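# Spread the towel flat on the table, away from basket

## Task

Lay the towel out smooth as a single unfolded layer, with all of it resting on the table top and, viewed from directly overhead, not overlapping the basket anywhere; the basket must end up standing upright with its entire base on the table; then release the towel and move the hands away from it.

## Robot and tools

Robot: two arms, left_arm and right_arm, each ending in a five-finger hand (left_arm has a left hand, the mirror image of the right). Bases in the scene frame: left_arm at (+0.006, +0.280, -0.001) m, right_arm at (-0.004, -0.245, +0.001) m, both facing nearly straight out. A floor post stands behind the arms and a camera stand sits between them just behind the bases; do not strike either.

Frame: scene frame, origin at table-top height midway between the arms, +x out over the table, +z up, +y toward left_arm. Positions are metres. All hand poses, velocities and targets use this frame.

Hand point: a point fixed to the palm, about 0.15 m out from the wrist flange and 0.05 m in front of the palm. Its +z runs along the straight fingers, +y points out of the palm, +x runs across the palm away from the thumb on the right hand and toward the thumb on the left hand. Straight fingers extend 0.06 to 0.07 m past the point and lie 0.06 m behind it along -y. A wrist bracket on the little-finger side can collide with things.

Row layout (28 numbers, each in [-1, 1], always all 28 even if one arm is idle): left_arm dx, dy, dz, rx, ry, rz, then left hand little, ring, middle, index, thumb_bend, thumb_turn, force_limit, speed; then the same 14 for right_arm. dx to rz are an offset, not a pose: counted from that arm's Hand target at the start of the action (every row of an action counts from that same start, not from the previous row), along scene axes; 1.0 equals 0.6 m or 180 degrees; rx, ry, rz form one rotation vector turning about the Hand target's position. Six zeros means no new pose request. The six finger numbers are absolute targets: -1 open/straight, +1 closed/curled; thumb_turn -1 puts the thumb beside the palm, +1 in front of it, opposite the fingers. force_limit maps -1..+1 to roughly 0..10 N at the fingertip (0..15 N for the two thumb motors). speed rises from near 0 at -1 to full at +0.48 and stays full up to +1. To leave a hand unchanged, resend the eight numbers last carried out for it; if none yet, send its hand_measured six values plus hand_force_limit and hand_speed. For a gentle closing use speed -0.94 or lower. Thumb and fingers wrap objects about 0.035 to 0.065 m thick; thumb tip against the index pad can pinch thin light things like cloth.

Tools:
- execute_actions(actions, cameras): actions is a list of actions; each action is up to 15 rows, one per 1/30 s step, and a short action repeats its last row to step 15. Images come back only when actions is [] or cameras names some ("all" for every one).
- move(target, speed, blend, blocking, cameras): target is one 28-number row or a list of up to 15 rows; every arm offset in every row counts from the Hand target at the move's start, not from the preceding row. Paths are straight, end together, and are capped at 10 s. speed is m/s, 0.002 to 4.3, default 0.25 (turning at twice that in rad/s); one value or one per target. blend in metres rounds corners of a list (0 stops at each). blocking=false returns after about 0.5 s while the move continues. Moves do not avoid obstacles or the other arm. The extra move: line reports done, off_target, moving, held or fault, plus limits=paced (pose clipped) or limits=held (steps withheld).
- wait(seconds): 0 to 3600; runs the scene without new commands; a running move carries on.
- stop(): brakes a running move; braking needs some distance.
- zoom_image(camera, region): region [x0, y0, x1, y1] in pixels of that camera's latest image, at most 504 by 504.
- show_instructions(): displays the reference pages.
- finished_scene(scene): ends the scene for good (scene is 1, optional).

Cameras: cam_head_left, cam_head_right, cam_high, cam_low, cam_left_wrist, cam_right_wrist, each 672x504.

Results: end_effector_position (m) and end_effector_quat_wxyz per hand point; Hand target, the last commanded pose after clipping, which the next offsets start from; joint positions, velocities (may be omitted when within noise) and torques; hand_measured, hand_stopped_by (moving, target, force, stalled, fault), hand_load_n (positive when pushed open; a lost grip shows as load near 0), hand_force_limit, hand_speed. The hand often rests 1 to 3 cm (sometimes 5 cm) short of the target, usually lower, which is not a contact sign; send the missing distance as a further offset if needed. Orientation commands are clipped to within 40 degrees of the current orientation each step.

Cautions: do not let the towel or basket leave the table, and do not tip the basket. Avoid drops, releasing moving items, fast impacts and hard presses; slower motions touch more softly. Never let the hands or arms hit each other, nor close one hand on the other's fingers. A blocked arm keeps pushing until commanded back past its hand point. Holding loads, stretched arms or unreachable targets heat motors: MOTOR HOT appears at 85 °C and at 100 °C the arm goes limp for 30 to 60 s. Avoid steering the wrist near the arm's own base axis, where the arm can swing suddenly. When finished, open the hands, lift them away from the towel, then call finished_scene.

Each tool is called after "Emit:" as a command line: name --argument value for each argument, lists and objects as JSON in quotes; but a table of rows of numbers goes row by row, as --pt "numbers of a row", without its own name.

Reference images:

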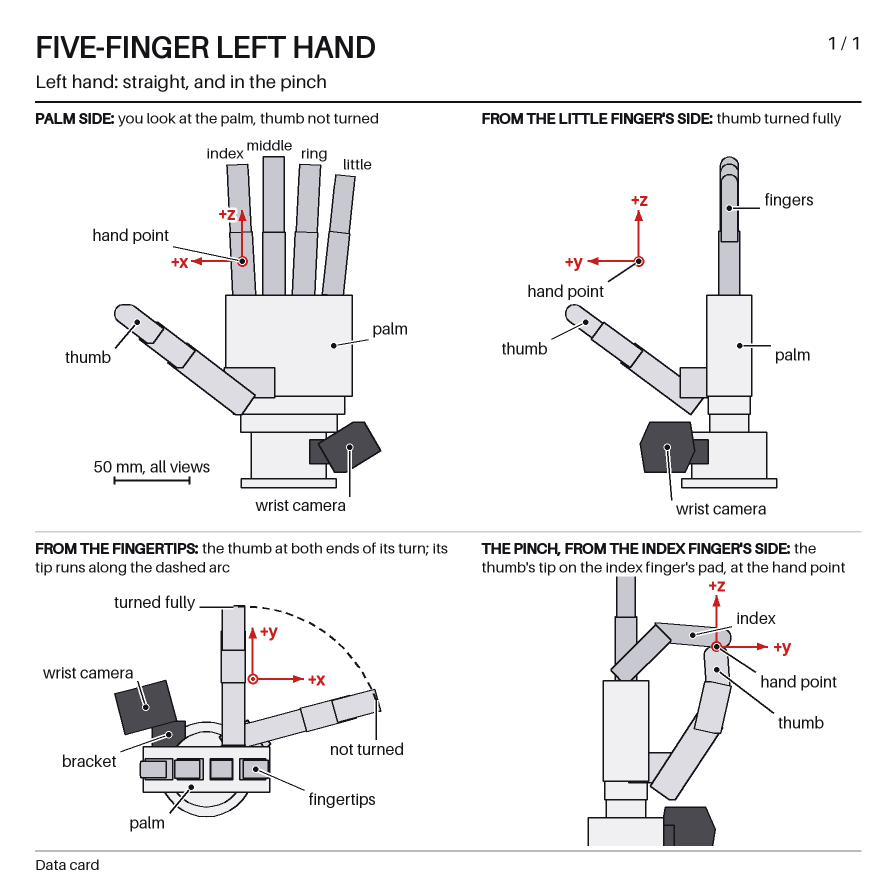

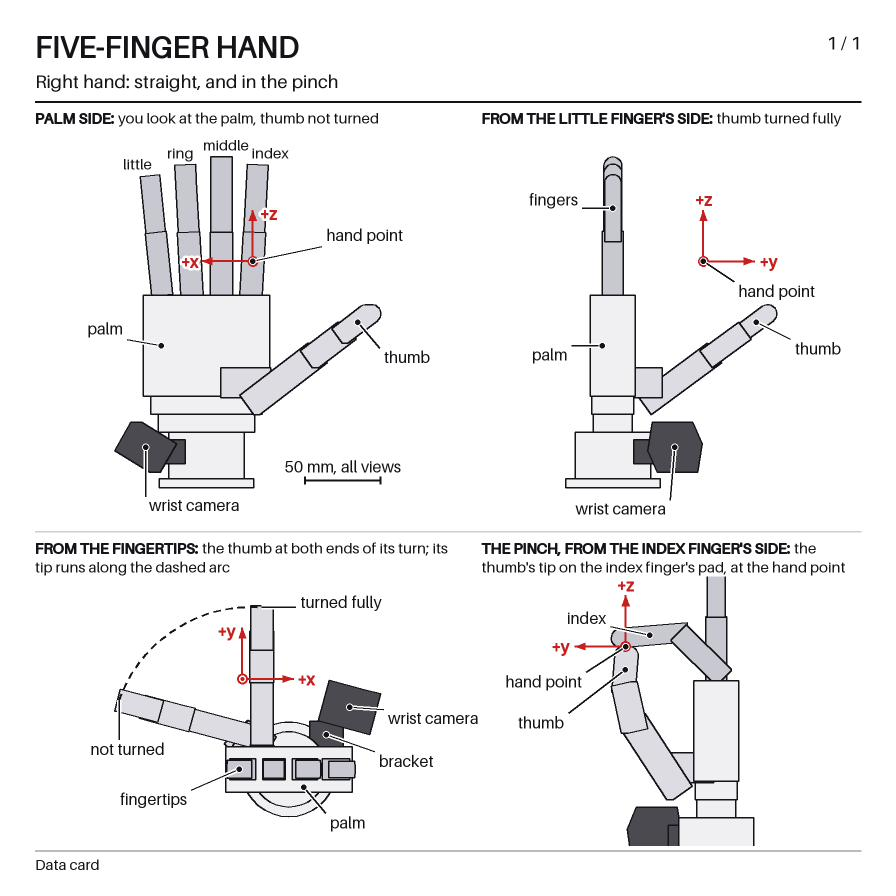

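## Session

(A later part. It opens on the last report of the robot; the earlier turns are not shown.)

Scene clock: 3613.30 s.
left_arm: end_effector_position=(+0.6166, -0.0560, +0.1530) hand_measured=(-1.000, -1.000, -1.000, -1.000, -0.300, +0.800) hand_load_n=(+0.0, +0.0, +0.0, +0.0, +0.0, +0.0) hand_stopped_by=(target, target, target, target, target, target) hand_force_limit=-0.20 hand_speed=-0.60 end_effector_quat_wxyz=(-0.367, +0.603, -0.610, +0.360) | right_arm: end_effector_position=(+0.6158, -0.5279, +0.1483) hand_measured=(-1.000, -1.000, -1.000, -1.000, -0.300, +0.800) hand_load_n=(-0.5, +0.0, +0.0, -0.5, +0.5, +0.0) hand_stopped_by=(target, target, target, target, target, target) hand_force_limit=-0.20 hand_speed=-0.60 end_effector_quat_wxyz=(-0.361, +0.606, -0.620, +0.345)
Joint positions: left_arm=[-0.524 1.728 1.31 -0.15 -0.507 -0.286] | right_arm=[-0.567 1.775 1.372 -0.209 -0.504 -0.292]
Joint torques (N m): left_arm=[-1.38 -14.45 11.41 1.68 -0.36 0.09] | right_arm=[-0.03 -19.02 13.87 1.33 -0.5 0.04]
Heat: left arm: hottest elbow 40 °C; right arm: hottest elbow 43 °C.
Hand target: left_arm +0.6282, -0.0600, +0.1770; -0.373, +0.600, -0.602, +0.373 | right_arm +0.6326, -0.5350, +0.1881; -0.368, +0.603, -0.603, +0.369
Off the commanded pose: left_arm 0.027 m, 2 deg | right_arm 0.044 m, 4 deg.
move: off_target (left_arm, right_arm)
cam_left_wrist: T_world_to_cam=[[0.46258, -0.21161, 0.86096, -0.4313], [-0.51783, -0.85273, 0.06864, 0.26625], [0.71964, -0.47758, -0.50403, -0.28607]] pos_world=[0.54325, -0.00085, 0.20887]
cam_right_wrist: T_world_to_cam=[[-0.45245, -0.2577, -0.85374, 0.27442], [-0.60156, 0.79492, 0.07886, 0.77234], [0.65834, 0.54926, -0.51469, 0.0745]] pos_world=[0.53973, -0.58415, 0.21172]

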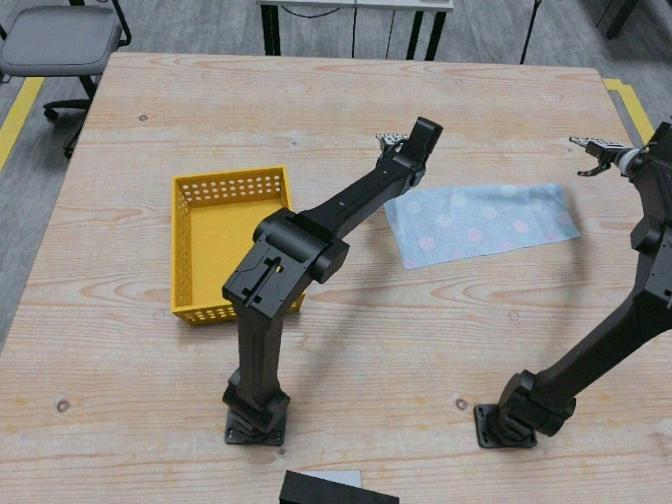

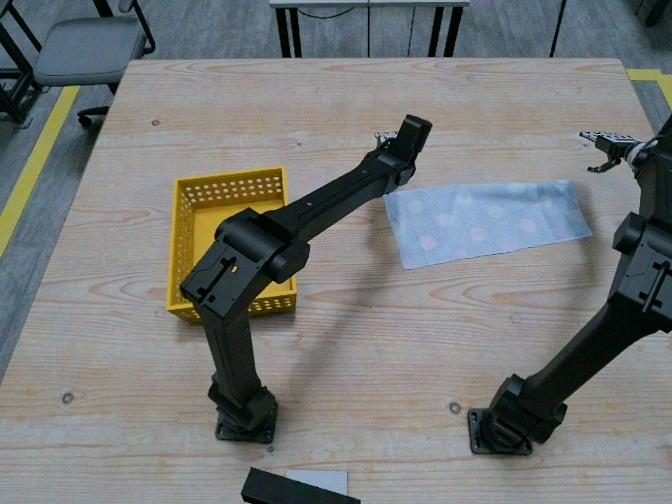

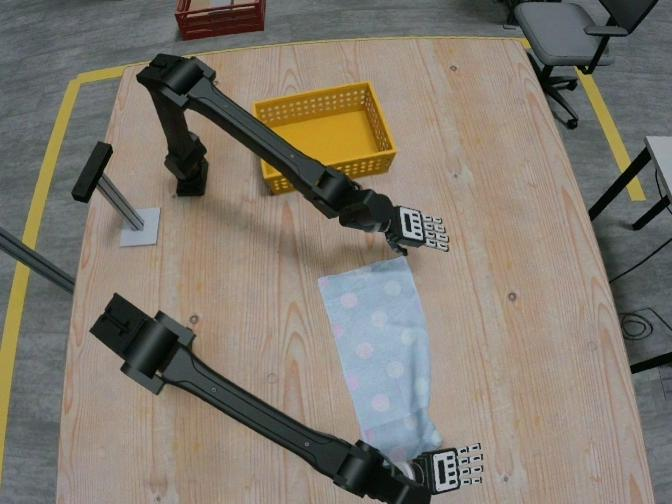

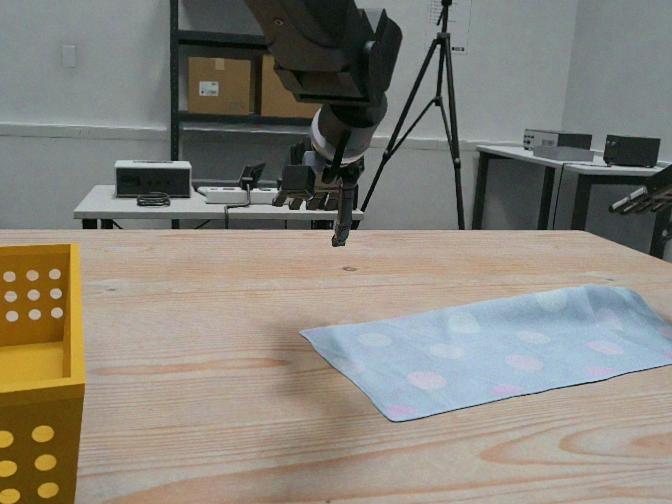

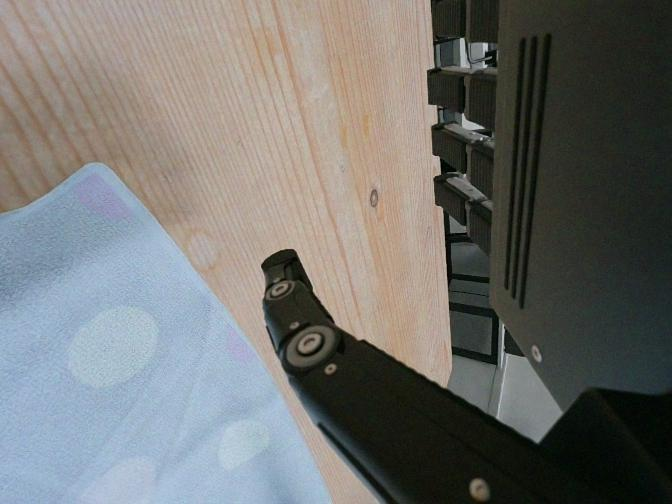

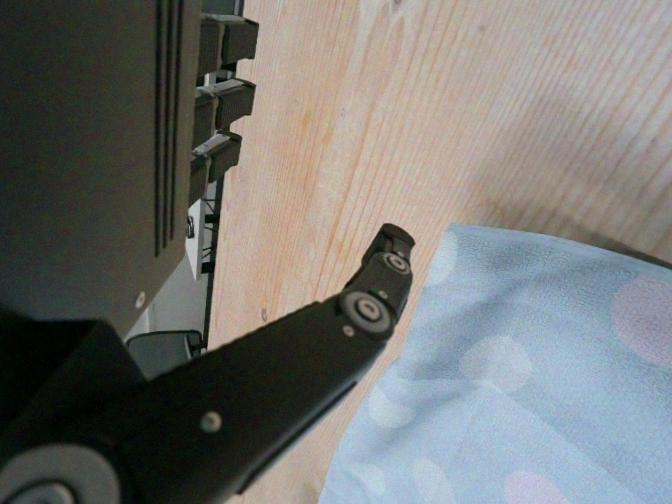

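Emit:
move --pt "0 0.05 0.25 0 0 0 -1 -1 -1 -1 -0.3 0.8 -0.2 -0.6 0 0 0.25 0 0 0 -1 -1 -1 -1 -0.3 0.8 -0.2 -0.6" --pt "-0.3 0.35 0.25 0 0 0 -1 -1 -1 -1 -0.3 0.8 -0.2 -0.6 -0.5 -0.05 0.25 0 0 0 -1 -1 -1 -1 -0.3 0.8 -0.2 -0.6" --speed 0.2 --blend 0.05 --cameras '["all"]'

Emit:
zoom_image --camera "cam_high" --region '[290, 230, 470, 480]'

Emit:
zoom_image --camera "cam_head_left" --region '[360, 150, 610, 290]'

Emit:
zoom_image --camera "cam_low" --region '[272, 250, 672, 440]'

Scene clock: 3627.93 s.
left_arm: end_effector_position=(+0.4501, +0.1451, +0.3316) hand_measured=(-1.000, -1.000, -1.000, -1.000, -0.300, +0.800) hand_load_n=(+0.0, +0.0, +0.0, +0.0, +0.0, +0.0) hand_stopped_by=(target, target, target, target, target, target) hand_force_limit=-0.20 hand_speed=-0.60 end_effector_quat_wxyz=(-0.372, +0.600, -0.597, +0.381) | right_arm: end_effector_position=(+0.3366, -0.5673, +0.3368) hand_measured=(-1.000, -1.000, -1.000, -1.000, -0.300, +0.800) hand_load_n=(+0.0, +0.0, +0.0, +0.0, +0.0, +0.0) hand_stopped_by=(target, target, target, target, target, target) hand_force_limit=-0.20 hand_speed=-0.60 end_effector_quat_wxyz=(-0.369, +0.603, -0.603, +0.370)
Joint positions: left_arm=[-0.277 0.974 1.031 -0.526 -0.29 -0.157] | right_arm=[-1.05 1.26 1.309 -0.859 -0.892 -0.685]
Joint torques (N m): left_arm=[-1.03 -4.84 8.65 1.87 -0.05 0.11] | right_arm=[-0.79 -11.58 9.51 1.06 -0.74 -0.07]
Heat: left arm: hottest elbow 41 °C; right arm: hottest elbow 43 °C.
Hand target: left_arm +0.4482, +0.1499, +0.3271; -0.373, +0.600, -0.602, +0.373 | right_arm +0.3326, -0.5650, +0.3380; -0.368, +0.603, -0.603, +0.369
Off the commanded pose: left_arm 0.007 m, 1 deg | right_arm 0.005 m, 0 deg.
move: done
cam_left_wrist: T_world_to_cam=[[0.42558, -0.18936, 0.88488, -0.46], [-0.52028, -0.85128, 0.06806, 0.34029], [0.7404, -0.48935, -0.46081, -0.0022]] pos_world=[0.37444, 0.2015, 0.38288]
cam_right_wrist: T_world_to_cam=[[-0.4044, -0.28497, -0.86905, 0.27233], [-0.60701, 0.79439, 0.02197, 0.6415], [0.68411, 0.53641, -0.49423, 0.35408]] pos_world=[0.2573, -0.62193, 0.39758]

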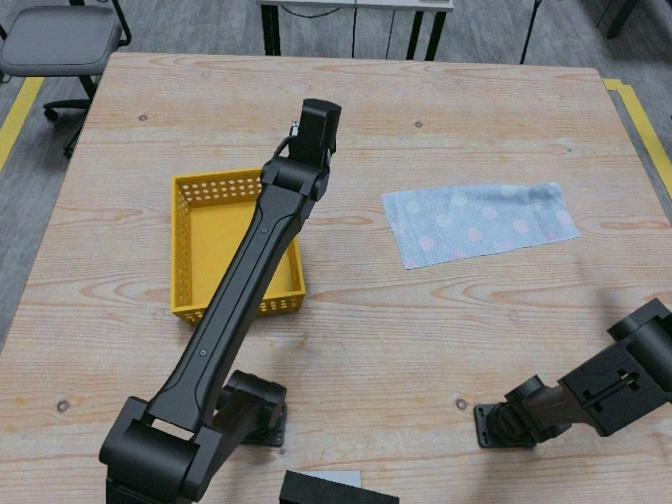

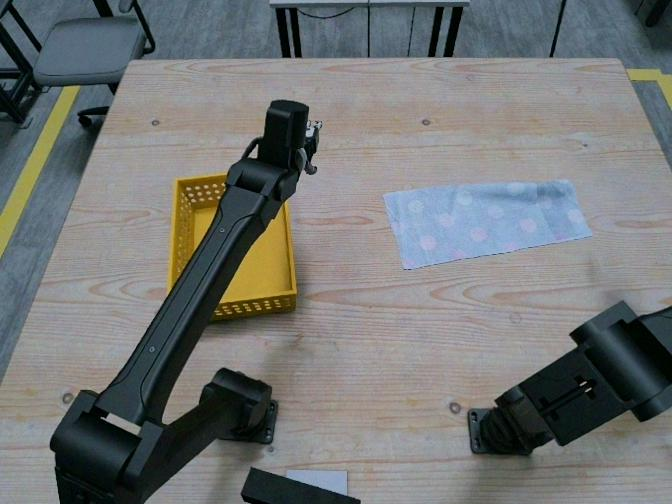

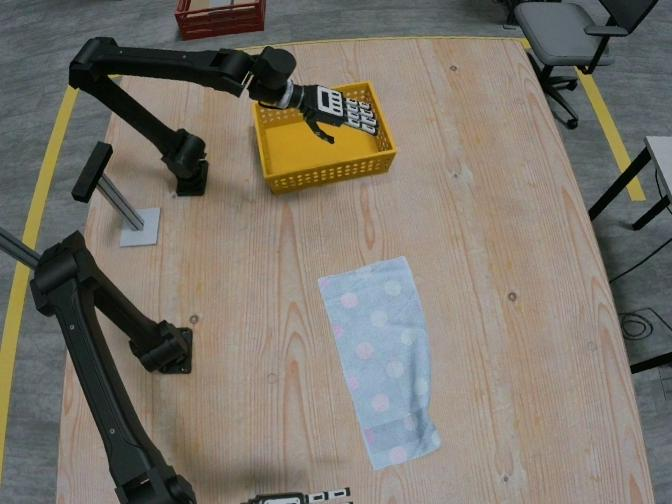

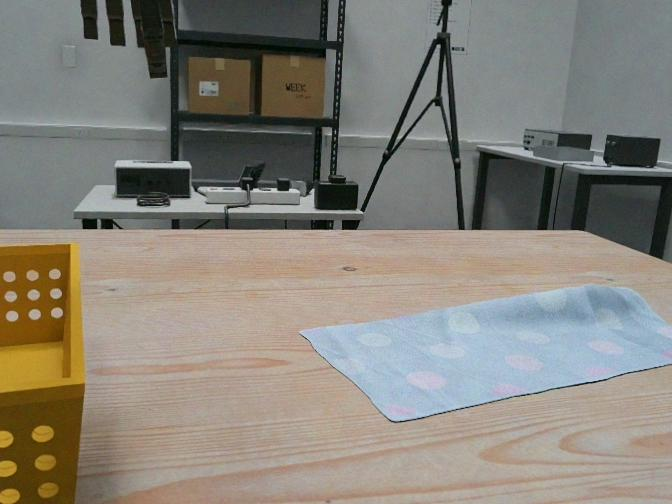

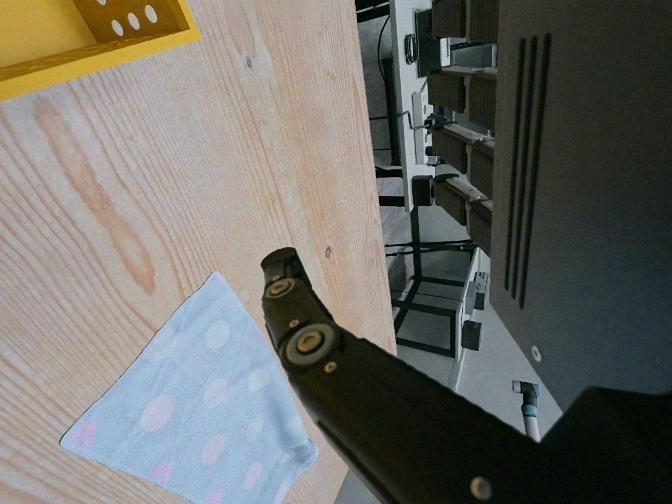

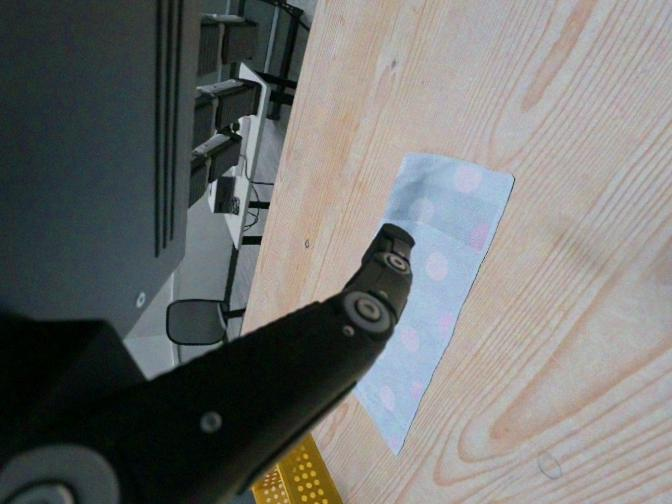

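Scaled by 2.016 from the camera's image (finer frame: 960x720).

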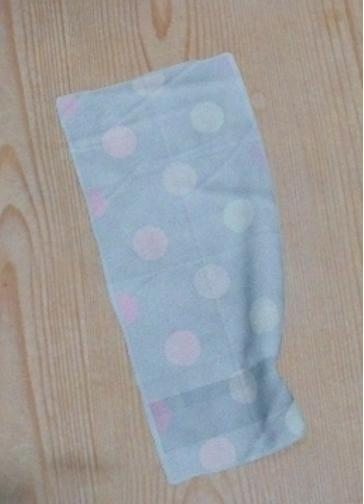

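Scaled by 2.016 from the camera's image (finer frame: 960x720).

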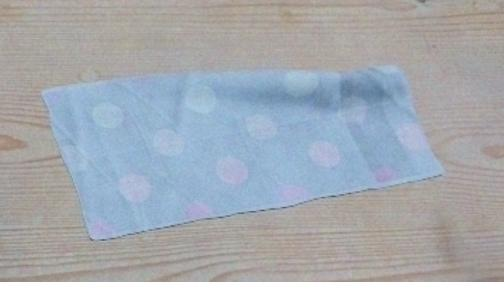

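Scaled by 1.260 from the camera's image (finer frame: 960x720).

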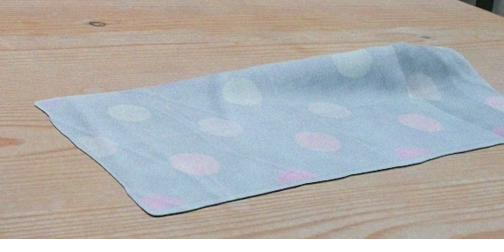

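Emit:
zoom_image --camera "cam_right_wrist" --region '[340, 130, 540, 290]'

Emit:
zoom_image --camera "cam_low" --region '[500, 270, 672, 400]'

Emit:
zoom_image --camera "cam_high" --region '[350, 370, 460, 480]'

Emit:
zoom_image --camera "cam_left_wrist" --region '[40, 250, 340, 504]'

Scaled by 2.520 from the camera's image (finer frame: 960x720).

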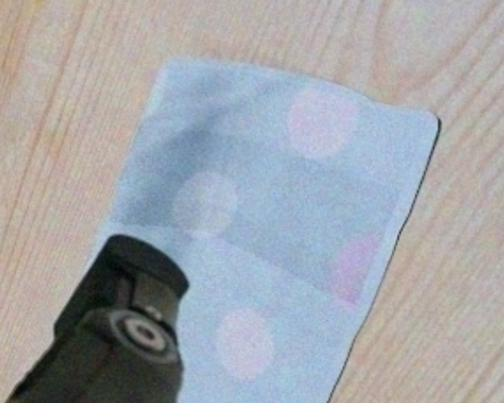

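Scaled by 2.930 from the camera's image (finer frame: 960x720).

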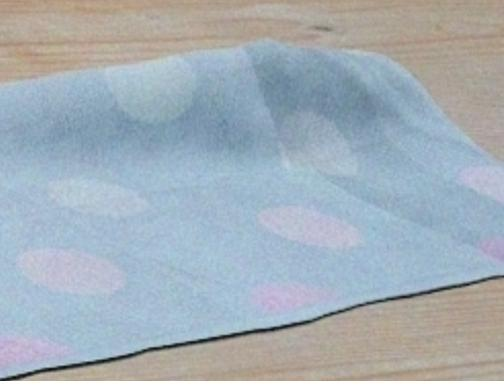

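Scaled by 4.582 from the camera's image (finer frame: 960x720).

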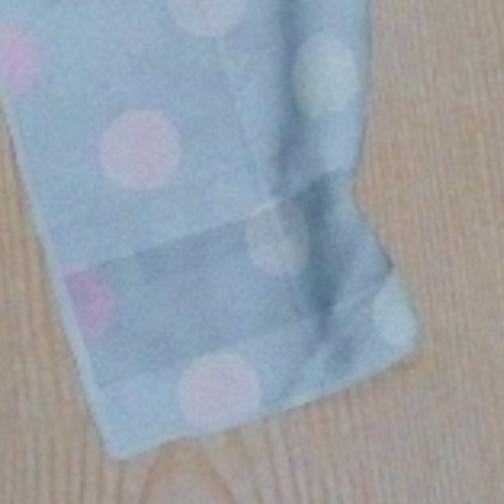

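Scaled by 1.680 from the camera's image (finer frame: 960x720).

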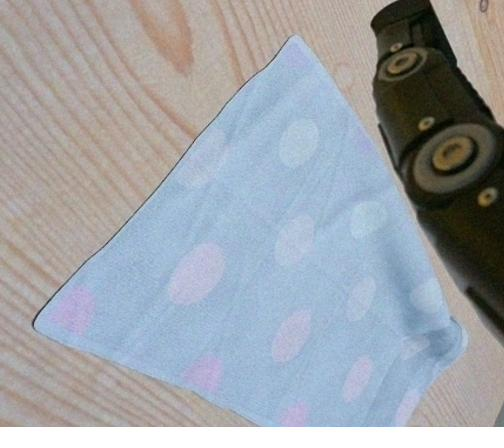

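Emit:
move --pt "0 0 0 0 0 0 -1 -1 -1 -1 -0.3 0.8 -0.2 -0.6 0.5 0.05 -0.25 0 0 0 -1 -1 -1 -1 -0.3 0.8 -0.2 -0.6" --pt "0 0 0 0 0 0 -1 -1 -1 -1 -0.3 0.8 -0.2 -0.6 0.51 0.05 -0.42 0 0 0 -1 -1 -1 -1 -0.3 0.8 -0.2 -0.6" --speed '[0.2,0.08]' --blend '[0.02,0]' --cameras '["all"]'

Emit:
zoom_image --camera "cam_right_wrist" --region '[170, 100, 672, 504]'

Scene clock: 3716.97 s.
left_arm: end_effector_position=(+0.4501, +0.1451, +0.3316) hand_measured=(-1.000, -1.000, -1.000, -1.000, -0.300, +0.800) hand_load_n=(+0.0, +0.0, +0.0, +0.0, +0.0, +0.0) hand_stopped_by=(target, target, target, target, target, target) hand_force_limit=-0.20 hand_speed=-0.60 end_effector_quat_wxyz=(-0.372, +0.600, -0.597, +0.381) | right_arm: end_effector_position=(+0.6341, -0.5396, +0.0898) hand_measured=(-1.000, -1.000, -1.000, -1.000, -0.300, +0.800) hand_load_n=(+0.0, +0.0, +0.0, +0.0, +0.0, +0.0) hand_stopped_by=(target, target, target, target, target, target) hand_force_limit=-0.20 hand_speed=-0.60 end_effector_quat_wxyz=(-0.365, +0.604, -0.606, +0.367)
Joint positions: left_arm=[-0.277 0.974 1.031 -0.526 -0.29 -0.157] | right_arm=[-0.566 1.882 1.333 -0.01 -0.503 -0.294]
Joint torques (N m): left_arm=[-0.97 -4.84 8.66 1.85 -0.04 0.11] | right_arm=[0.32 -17.9 8.31 3 -0.32 0.1]
Heat: left arm: hottest elbow 37 °C; right arm: hottest elbow 40 °C.
Hand target: left_arm +0.4482, +0.1499, +0.3271; -0.373, +0.600, -0.602, +0.373 | right_arm +0.6387, -0.5349, +0.0860; -0.368, +0.603, -0.603, +0.369
Off the commanded pose: left_arm 0.007 m, 1 deg | right_arm 0.007 m, 1 deg.
move: done
cam_left_wrist: T_world_to_cam=[[0.42558, -0.18936, 0.88488, -0.46], [-0.52028, -0.85128, 0.06806, 0.34029], [0.7404, -0.48935, -0.46081, -0.0022]] pos_world=[0.37444, 0.2015, 0.38288]
cam_right_wrist: T_world_to_cam=[[-0.41449, -0.28471, -0.86437, 0.19196], [-0.60472, 0.79595, 0.0278, 0.80441], [0.68008, 0.53423, -0.50208, 0.01574]] pos_world=[0.5553, -0.59403, 0.15146]

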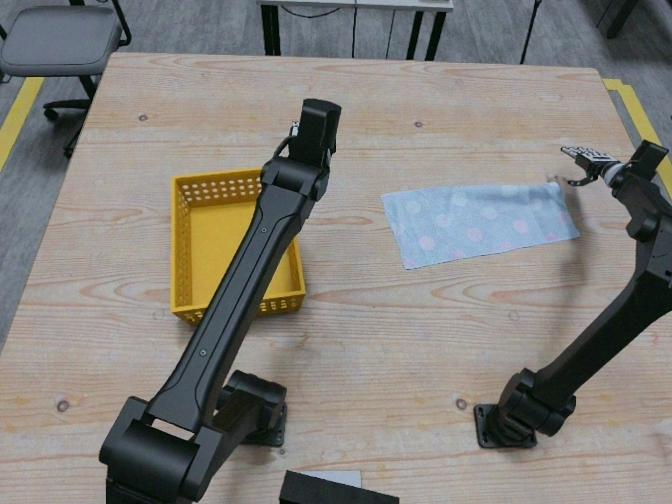

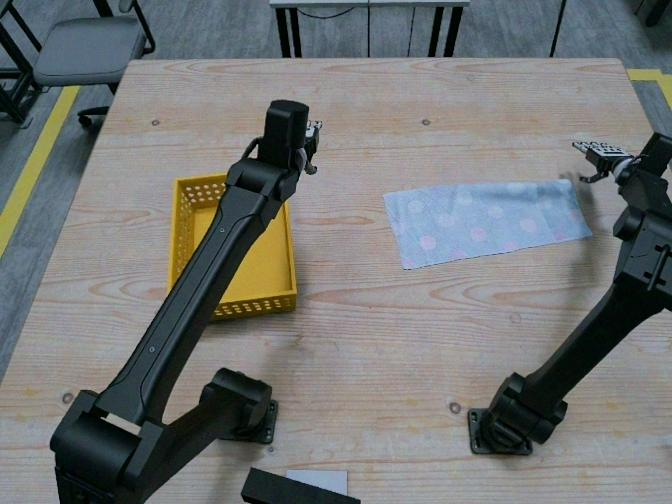

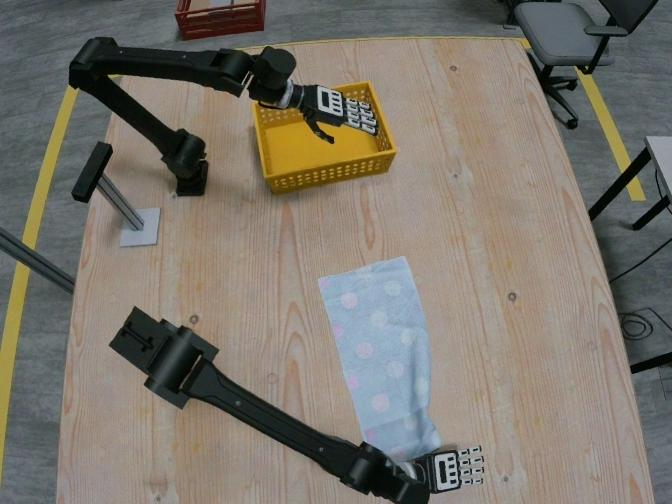

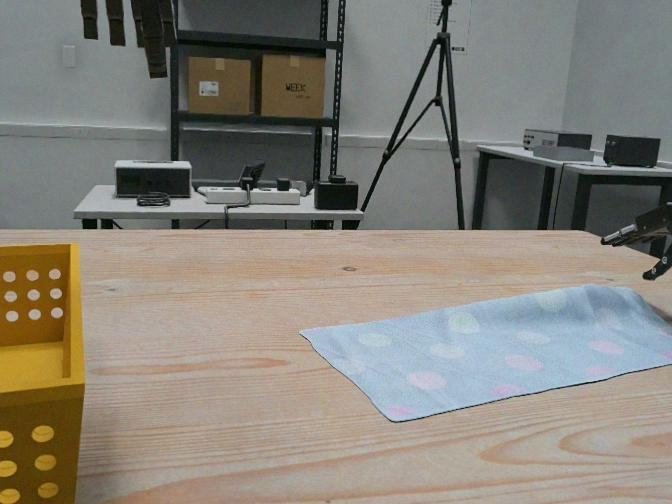

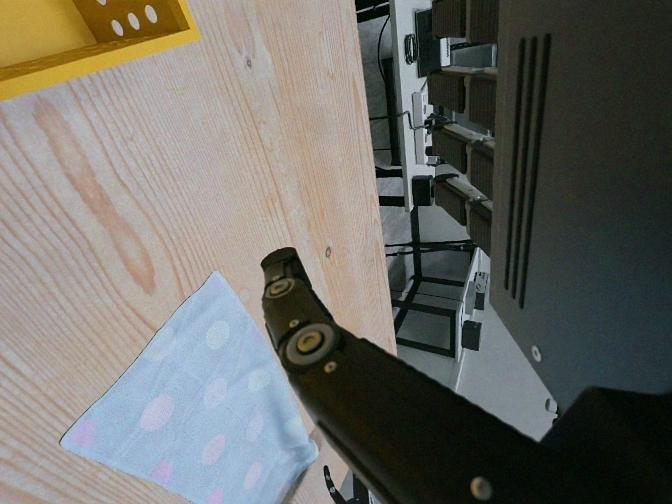

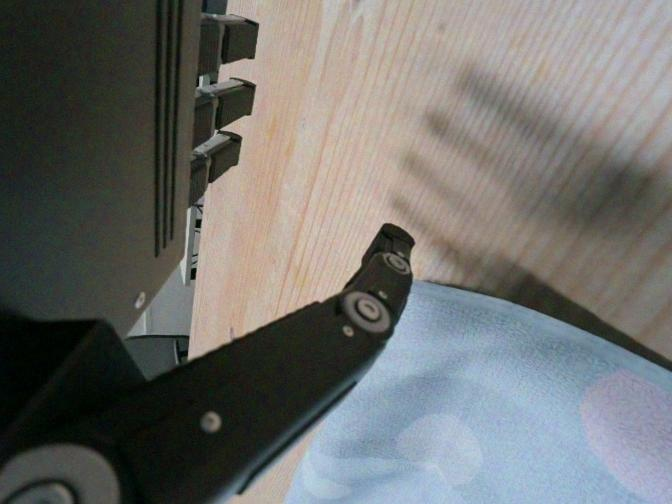

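Scaled by 1.004 from the camera's image (finer frame: 960x720).

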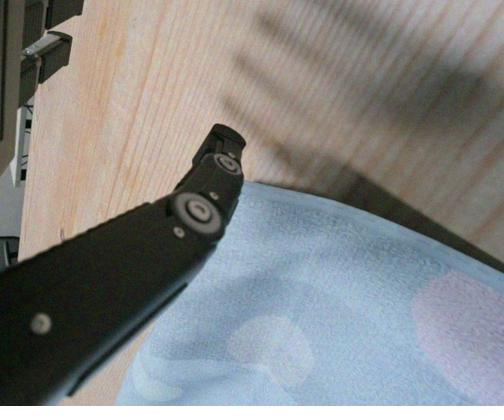

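Emit:
move --target '[0,0,0,0,0,0,-1,-1,-1,-1,-0.3,0.8,-0.2,-0.6,-0.05,-0.15,0.1,0,0,0,-1,-1,-1,-1,-0.3,-1,-0.2,-0.4]' --speed 0.1 --cameras '["cam_right_wrist"]'

Emit:
zoom_image --camera "cam_right_wrist" --region '[272, 104, 672, 504]'

Scene clock: 3725.00 s.
left_arm: end_effector_position=(+0.4501, +0.1451, +0.3316) hand_measured=(-1.000, -1.000, -1.000, -1.000, -0.300, +0.800) hand_load_n=(+0.0, +0.0, +0.0, -0.5, +0.0, -0.5) hand_stopped_by=(target, target, target, target, target, target) hand_force_limit=-0.20 hand_speed=-0.60 end_effector_quat_wxyz=(-0.372, +0.600, -0.597, +0.381) | right_arm: end_effector_position=(+0.5958, -0.6079, +0.1207) hand_measured=(-1.000, -1.000, -1.000, -1.000, -0.300, -1.000) hand_load_n=(+0.0, +0.0, +0.0, -0.5, +0.0, +0.0) hand_stopped_by=(target, target, target, target, target, target) hand_force_limit=-0.20 hand_speed=-0.40 end_effector_quat_wxyz=(-0.369, +0.603, -0.616, +0.348)
Joint positions: left_arm=[-0.277 0.974 1.031 -0.526 -0.29 -0.157] | right_arm=[-0.699 1.882 1.447 -0.206 -0.623 -0.372]
Joint torques (N m): left_arm=[-0.97 -4.84 8.66 1.85 -0.05 0.11] | right_arm=[-0.97 -18.55 13.75 1.39 -0.57 -0.07]
Heat: left arm: hottest elbow 37 °C; right arm: hottest elbow 40 °C.
Hand target: left_arm +0.4482, +0.1499, +0.3271; -0.373, +0.600, -0.602, +0.373 | right_arm +0.6087, -0.6248, +0.1460; -0.368, +0.603, -0.603, +0.369
Off the commanded pose: left_arm 0.007 m, 1 deg | right_arm 0.033 m, 3 deg.
move: off_target (right_arm)
cam_right_wrist: T_world_to_cam=[[-0.43516, -0.25545, -0.86335, 0.21334], [-0.60577, 0.79248, 0.07085, 0.8281], [0.66609, 0.55383, -0.4996, 0.11374]] pos_world=[0.51872, -0.66475, 0.18234]

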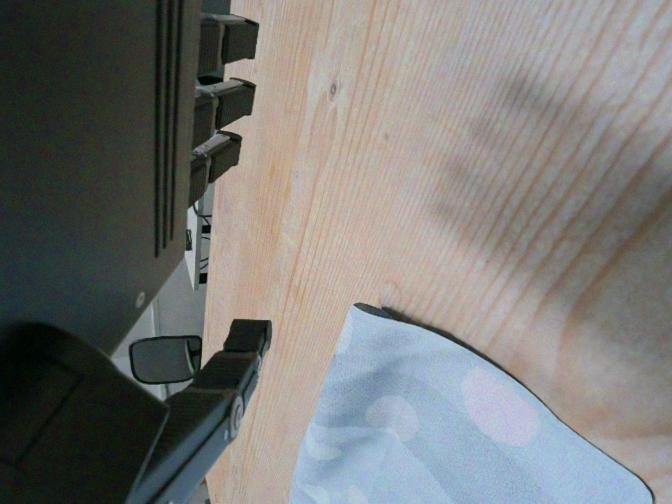

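Scaled by 1.260 from the camera's image (finer frame: 960x720).

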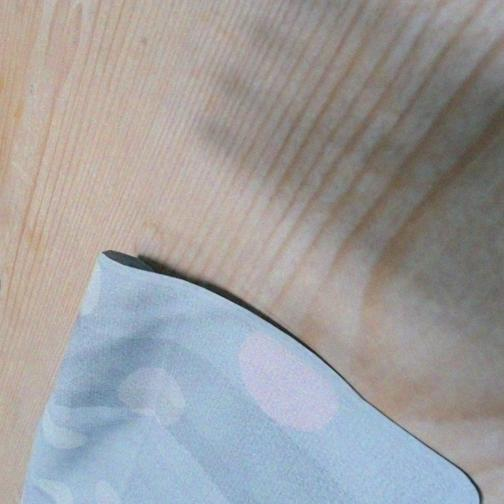

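Emit:
move --target '[0,0,0,0,0,0,-1,-1,-1,-1,-0.3,0.8,-0.2,-0.6,0.05,0.2,-0.08,0,0,0,-1,-1,-1,-1,-0.3,0.8,-0.2,-0.6]' --speed 0.1 --cameras '["cam_right_wrist","cam_high"]'

Emit:
zoom_image --camera "cam_right_wrist" --region '[172, 104, 672, 504]'

Scene clock: 3744.77 s.
left_arm: end_effector_position=(+0.4501, +0.1451, +0.3316) hand_measured=(-1.000, -1.000, -1.000, -1.000, -0.300, +0.800) hand_load_n=(+0.0, +0.0, +0.0, +0.0, +0.0, +0.0) hand_stopped_by=(target, target, target, target, target, target) hand_force_limit=-0.20 hand_speed=-0.60 end_effector_quat_wxyz=(-0.372, +0.600, -0.597, +0.381) | right_arm: end_effector_position=(+0.6354, -0.5056, +0.0820) hand_measured=(-1.000, -1.000, -1.000, -1.000, -0.300, +0.800) hand_load_n=(+0.0, -0.5, +0.0, +0.0, +0.0, +0.0) hand_stopped_by=(target, target, target, target, target, target) hand_force_limit=-0.20 hand_speed=-0.60 end_effector_quat_wxyz=(-0.363, +0.608, -0.612, +0.354)
Joint positions: left_arm=[-0.277 0.974 1.031 -0.526 -0.29 -0.157] | right_arm=[-0.517 1.862 1.291 -0.005 -0.466 -0.268]
Joint torques (N m): left_arm=[-0.97 -4.84 8.65 1.85 -0.04 0.12] | right_arm=[-0.03 -20.19 8.06 3.06 -0.31 0.08]
Heat: left arm: hottest elbow 37 °C; right arm: hottest elbow 43 °C.
Hand target: left_arm +0.4482, +0.1499, +0.3271; -0.373, +0.600, -0.602, +0.373 | right_arm +0.6386, -0.5047, +0.0981; -0.368, +0.603, -0.603, +0.369
Off the commanded pose: left_arm 0.007 m, 1 deg | right_arm 0.016 m, 2 deg.
move: off_target (right_arm)
cam_right_wrist: T_world_to_cam=[[-0.43468, -0.27434, -0.85778, 0.21295], [-0.60821, 0.79187, 0.05494, 0.77626], [0.66418, 0.54559, -0.51107, 0.00945]] pos_world=[0.55842, -0.56144, 0.14484]
Images, in order (width x height): cam_high 672x504, cam_right_wrist 672x504.

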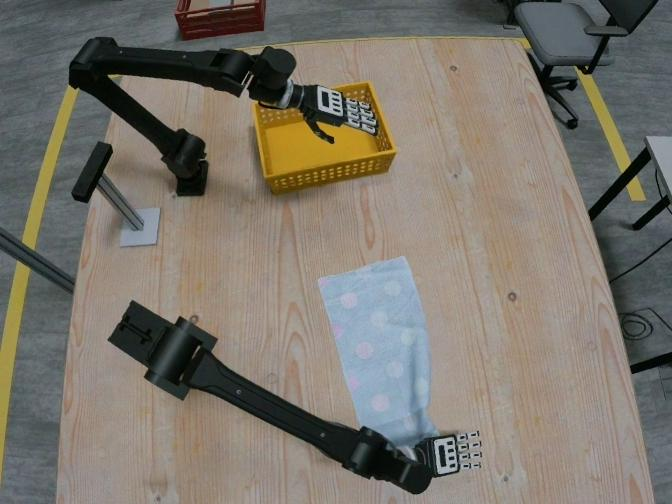

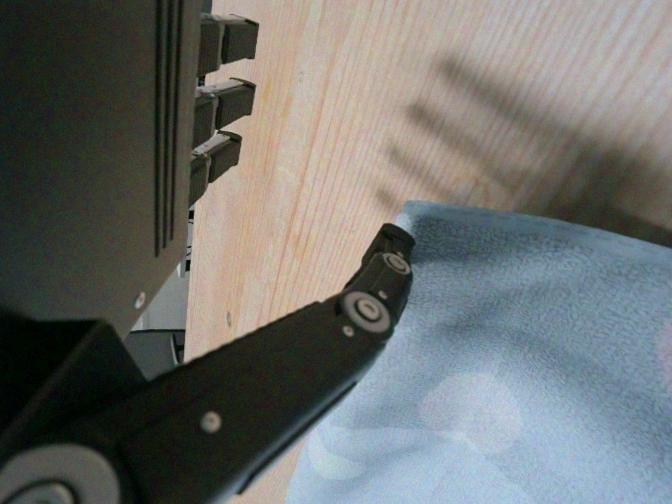

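Scaled by 1.008 from the camera's image (finer frame: 960x720).

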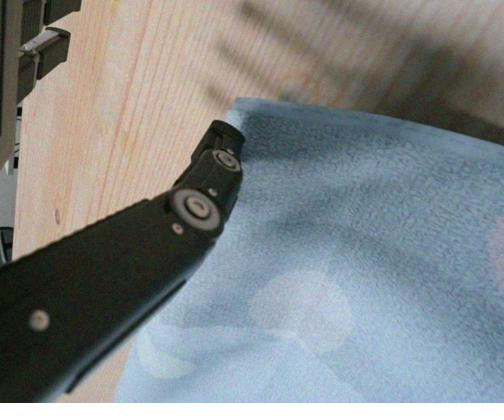

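Emit:
move --target '[0,0,0,0,0,0,-1,-1,-1,-1,-0.3,0.8,-0.2,-0.6,0.025,0.058,-0.04,0,0,0,-1,-1,-1,-1,-0.3,0.8,-0.2,-0.6]' --speed 0.06 --cameras '["cam_right_wrist","cam_high","cam_head_left"]'

Emit:
zoom_image --camera "cam_right_wrist" --region '[172, 104, 672, 504]'

Scene clock: 3777.07 s.
left_arm: end_effector_position=(+0.4501, +0.1451, +0.3316) hand_measured=(-1.000, -1.000, -1.000, -1.000, -0.300, +0.800) hand_load_n=(-0.5, +0.0, +0.0, +0.0, +0.0, +0.0) hand_stopped_by=(target, target, target, target, target, target) hand_force_limit=-0.20 hand_speed=-0.60 end_effector_quat_wxyz=(-0.372, +0.600, -0.597, +0.381) | right_arm: end_effector_position=(+0.6510, -0.4741, +0.0764) hand_measured=(-1.000, -1.000, -1.000, -1.000, -0.300, +0.800) hand_load_n=(+0.0, +0.0, +0.0, +0.0, +0.0, +0.0) hand_stopped_by=(target, target, target, target, target, target) hand_force_limit=-0.20 hand_speed=-0.60 end_effector_quat_wxyz=(-0.365, +0.605, -0.605, +0.366)
Joint positions: left_arm=[-0.277 0.974 1.031 -0.526 -0.29 -0.157] | right_arm=[-0.454 1.862 1.256 0.073 -0.409 -0.232]
Joint torques (N m): left_arm=[-0.97 -4.84 8.65 1.87 -0.05 0.12] | right_arm=[0.15 -17.73 7.88 3.03 -0.26 0.08]
Heat: left arm: hottest elbow 37 °C; right arm: hottest elbow 41 °C.
Hand target: left_arm +0.4482, +0.1499, +0.3271; -0.373, +0.600, -0.602, +0.373 | right_arm +0.6537, -0.4701, +0.0741; -0.368, +0.603, -0.603, +0.369
Off the commanded pose: left_arm 0.007 m, 1 deg | right_arm 0.005 m, 1 deg.
move: done
cam_right_wrist: T_world_to_cam=[[-0.41532, -0.28661, -0.86334, 0.20561], [-0.60679, 0.79436, 0.0282, 0.76349], [0.67773, 0.53558, -0.50383, -0.03517]] pos_world=[0.5725, -0.52873, 0.13826]
Images, in order (width x height): cam_head_left 672x504, cam_high 672x504, cam_right_wrist 672x504.

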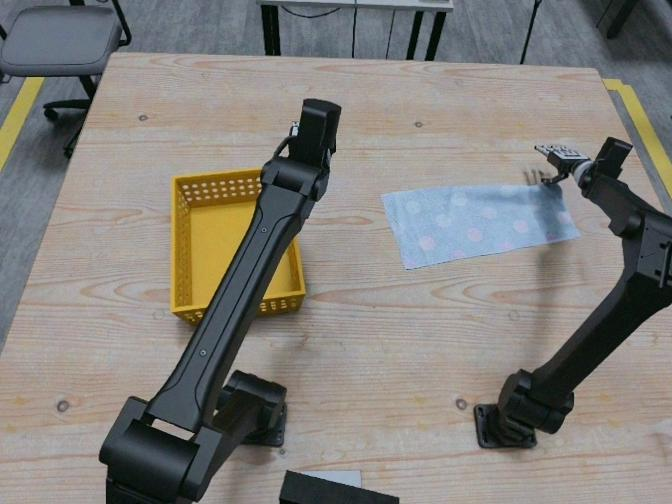

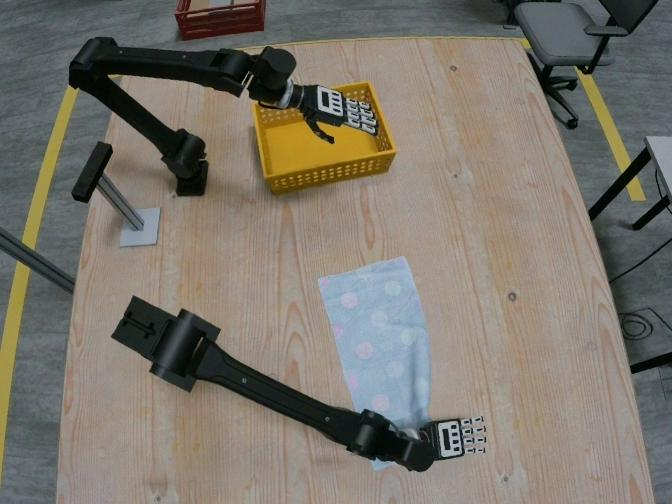

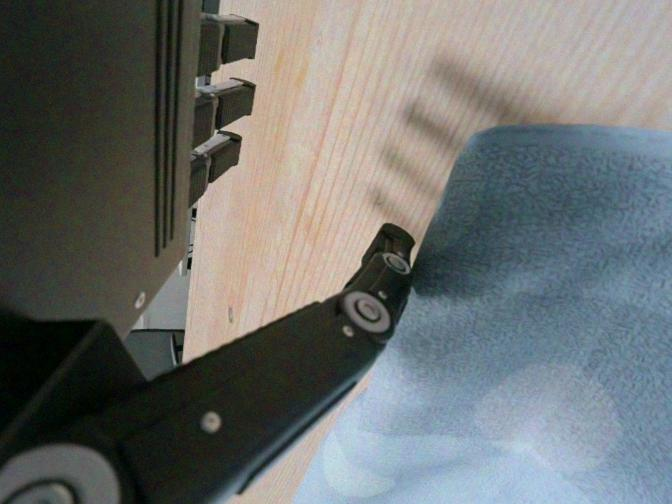

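Scaled by 1.008 from the camera's image (finer frame: 960x720).

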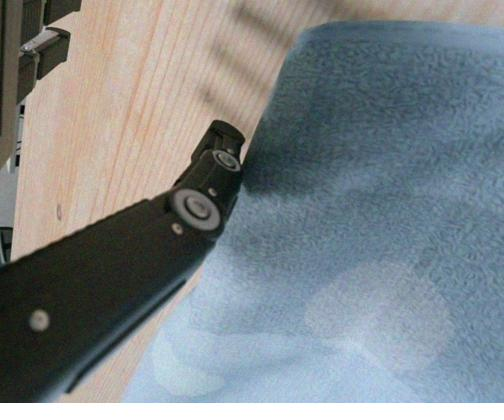

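Emit:
move --target '[0,0,0,0,0,0,-1,-1,-1,-1,-0.3,0.8,-0.2,-0.6,0,-0.02,-0.055,0,0,0,-1,-1,-1,-1,-0.3,0.8,-0.2,-0.6]' --speed 0.05 --cameras '["cam_right_wrist"]'

Emit:
zoom_image --camera "cam_right_wrist" --region '[172, 104, 672, 504]'

Scene clock: 3786.73 s.
left_arm: end_effector_position=(+0.4501, +0.1451, +0.3316) hand_measured=(-1.000, -1.000, -1.000, -1.000, -0.300, +0.800) hand_load_n=(+0.0, +0.0, +0.0, +0.0, +0.5, +0.0) hand_stopped_by=(target, target, target, target, target, target) hand_force_limit=-0.20 hand_speed=-0.60 end_effector_quat_wxyz=(-0.372, +0.600, -0.597, +0.381) | right_arm: end_effector_position=(+0.6556, -0.4742, +0.0470) hand_measured=(-1.000, -1.000, -1.000, -1.000, -0.300, +0.800) hand_load_n=(+0.0, -0.5, +0.0, +0.0, +0.0, +0.0) hand_stopped_by=(target, target, target, target, target, target) hand_force_limit=-0.20 hand_speed=-0.60 end_effector_quat_wxyz=(-0.369, +0.607, -0.603, +0.364)
Joint positions: left_arm=[-0.277 0.974 1.031 -0.526 -0.29 -0.157] | right_arm=[-0.454 1.919 1.25 0.139 -0.421 -0.232]
Joint torques (N m): left_arm=[-0.97 -4.84 8.66 1.87 -0.05 0.12] | right_arm=[-1.32 -17.67 7.69 3.07 -0.42 -0.01]
Heat: left arm: hottest elbow 37 °C; right arm: hottest elbow 40 °C.
Hand target: left_arm +0.4482, +0.1499, +0.3271; -0.373, +0.600, -0.602, +0.373 | right_arm +0.6537, -0.4820, +0.0409; -0.368, +0.603, -0.603, +0.369
Off the commanded pose: left_arm 0.007 m, 1 deg | right_arm 0.010 m, 1 deg.
move: done
cam_right_wrist: T_world_to_cam=[[-0.40929, -0.2859, -0.86645, 0.17866], [-0.6147, 0.78818, 0.03029, 0.76924], [0.67426, 0.545, -0.49834, -0.04661]] pos_world=[0.5774, -0.52982, 0.10827]

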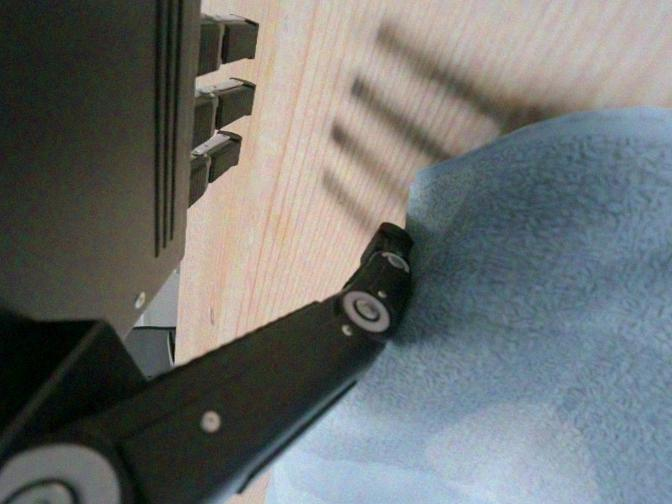

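Scaled by 1.008 from the camera's image (finer frame: 960x720).

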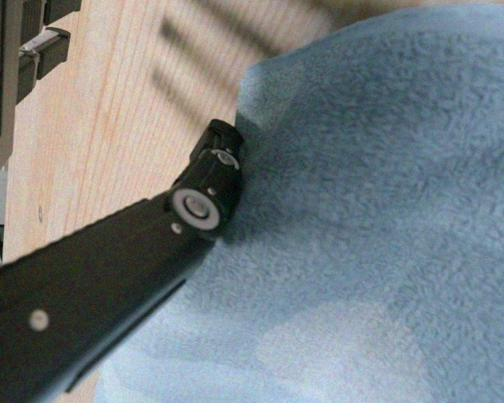

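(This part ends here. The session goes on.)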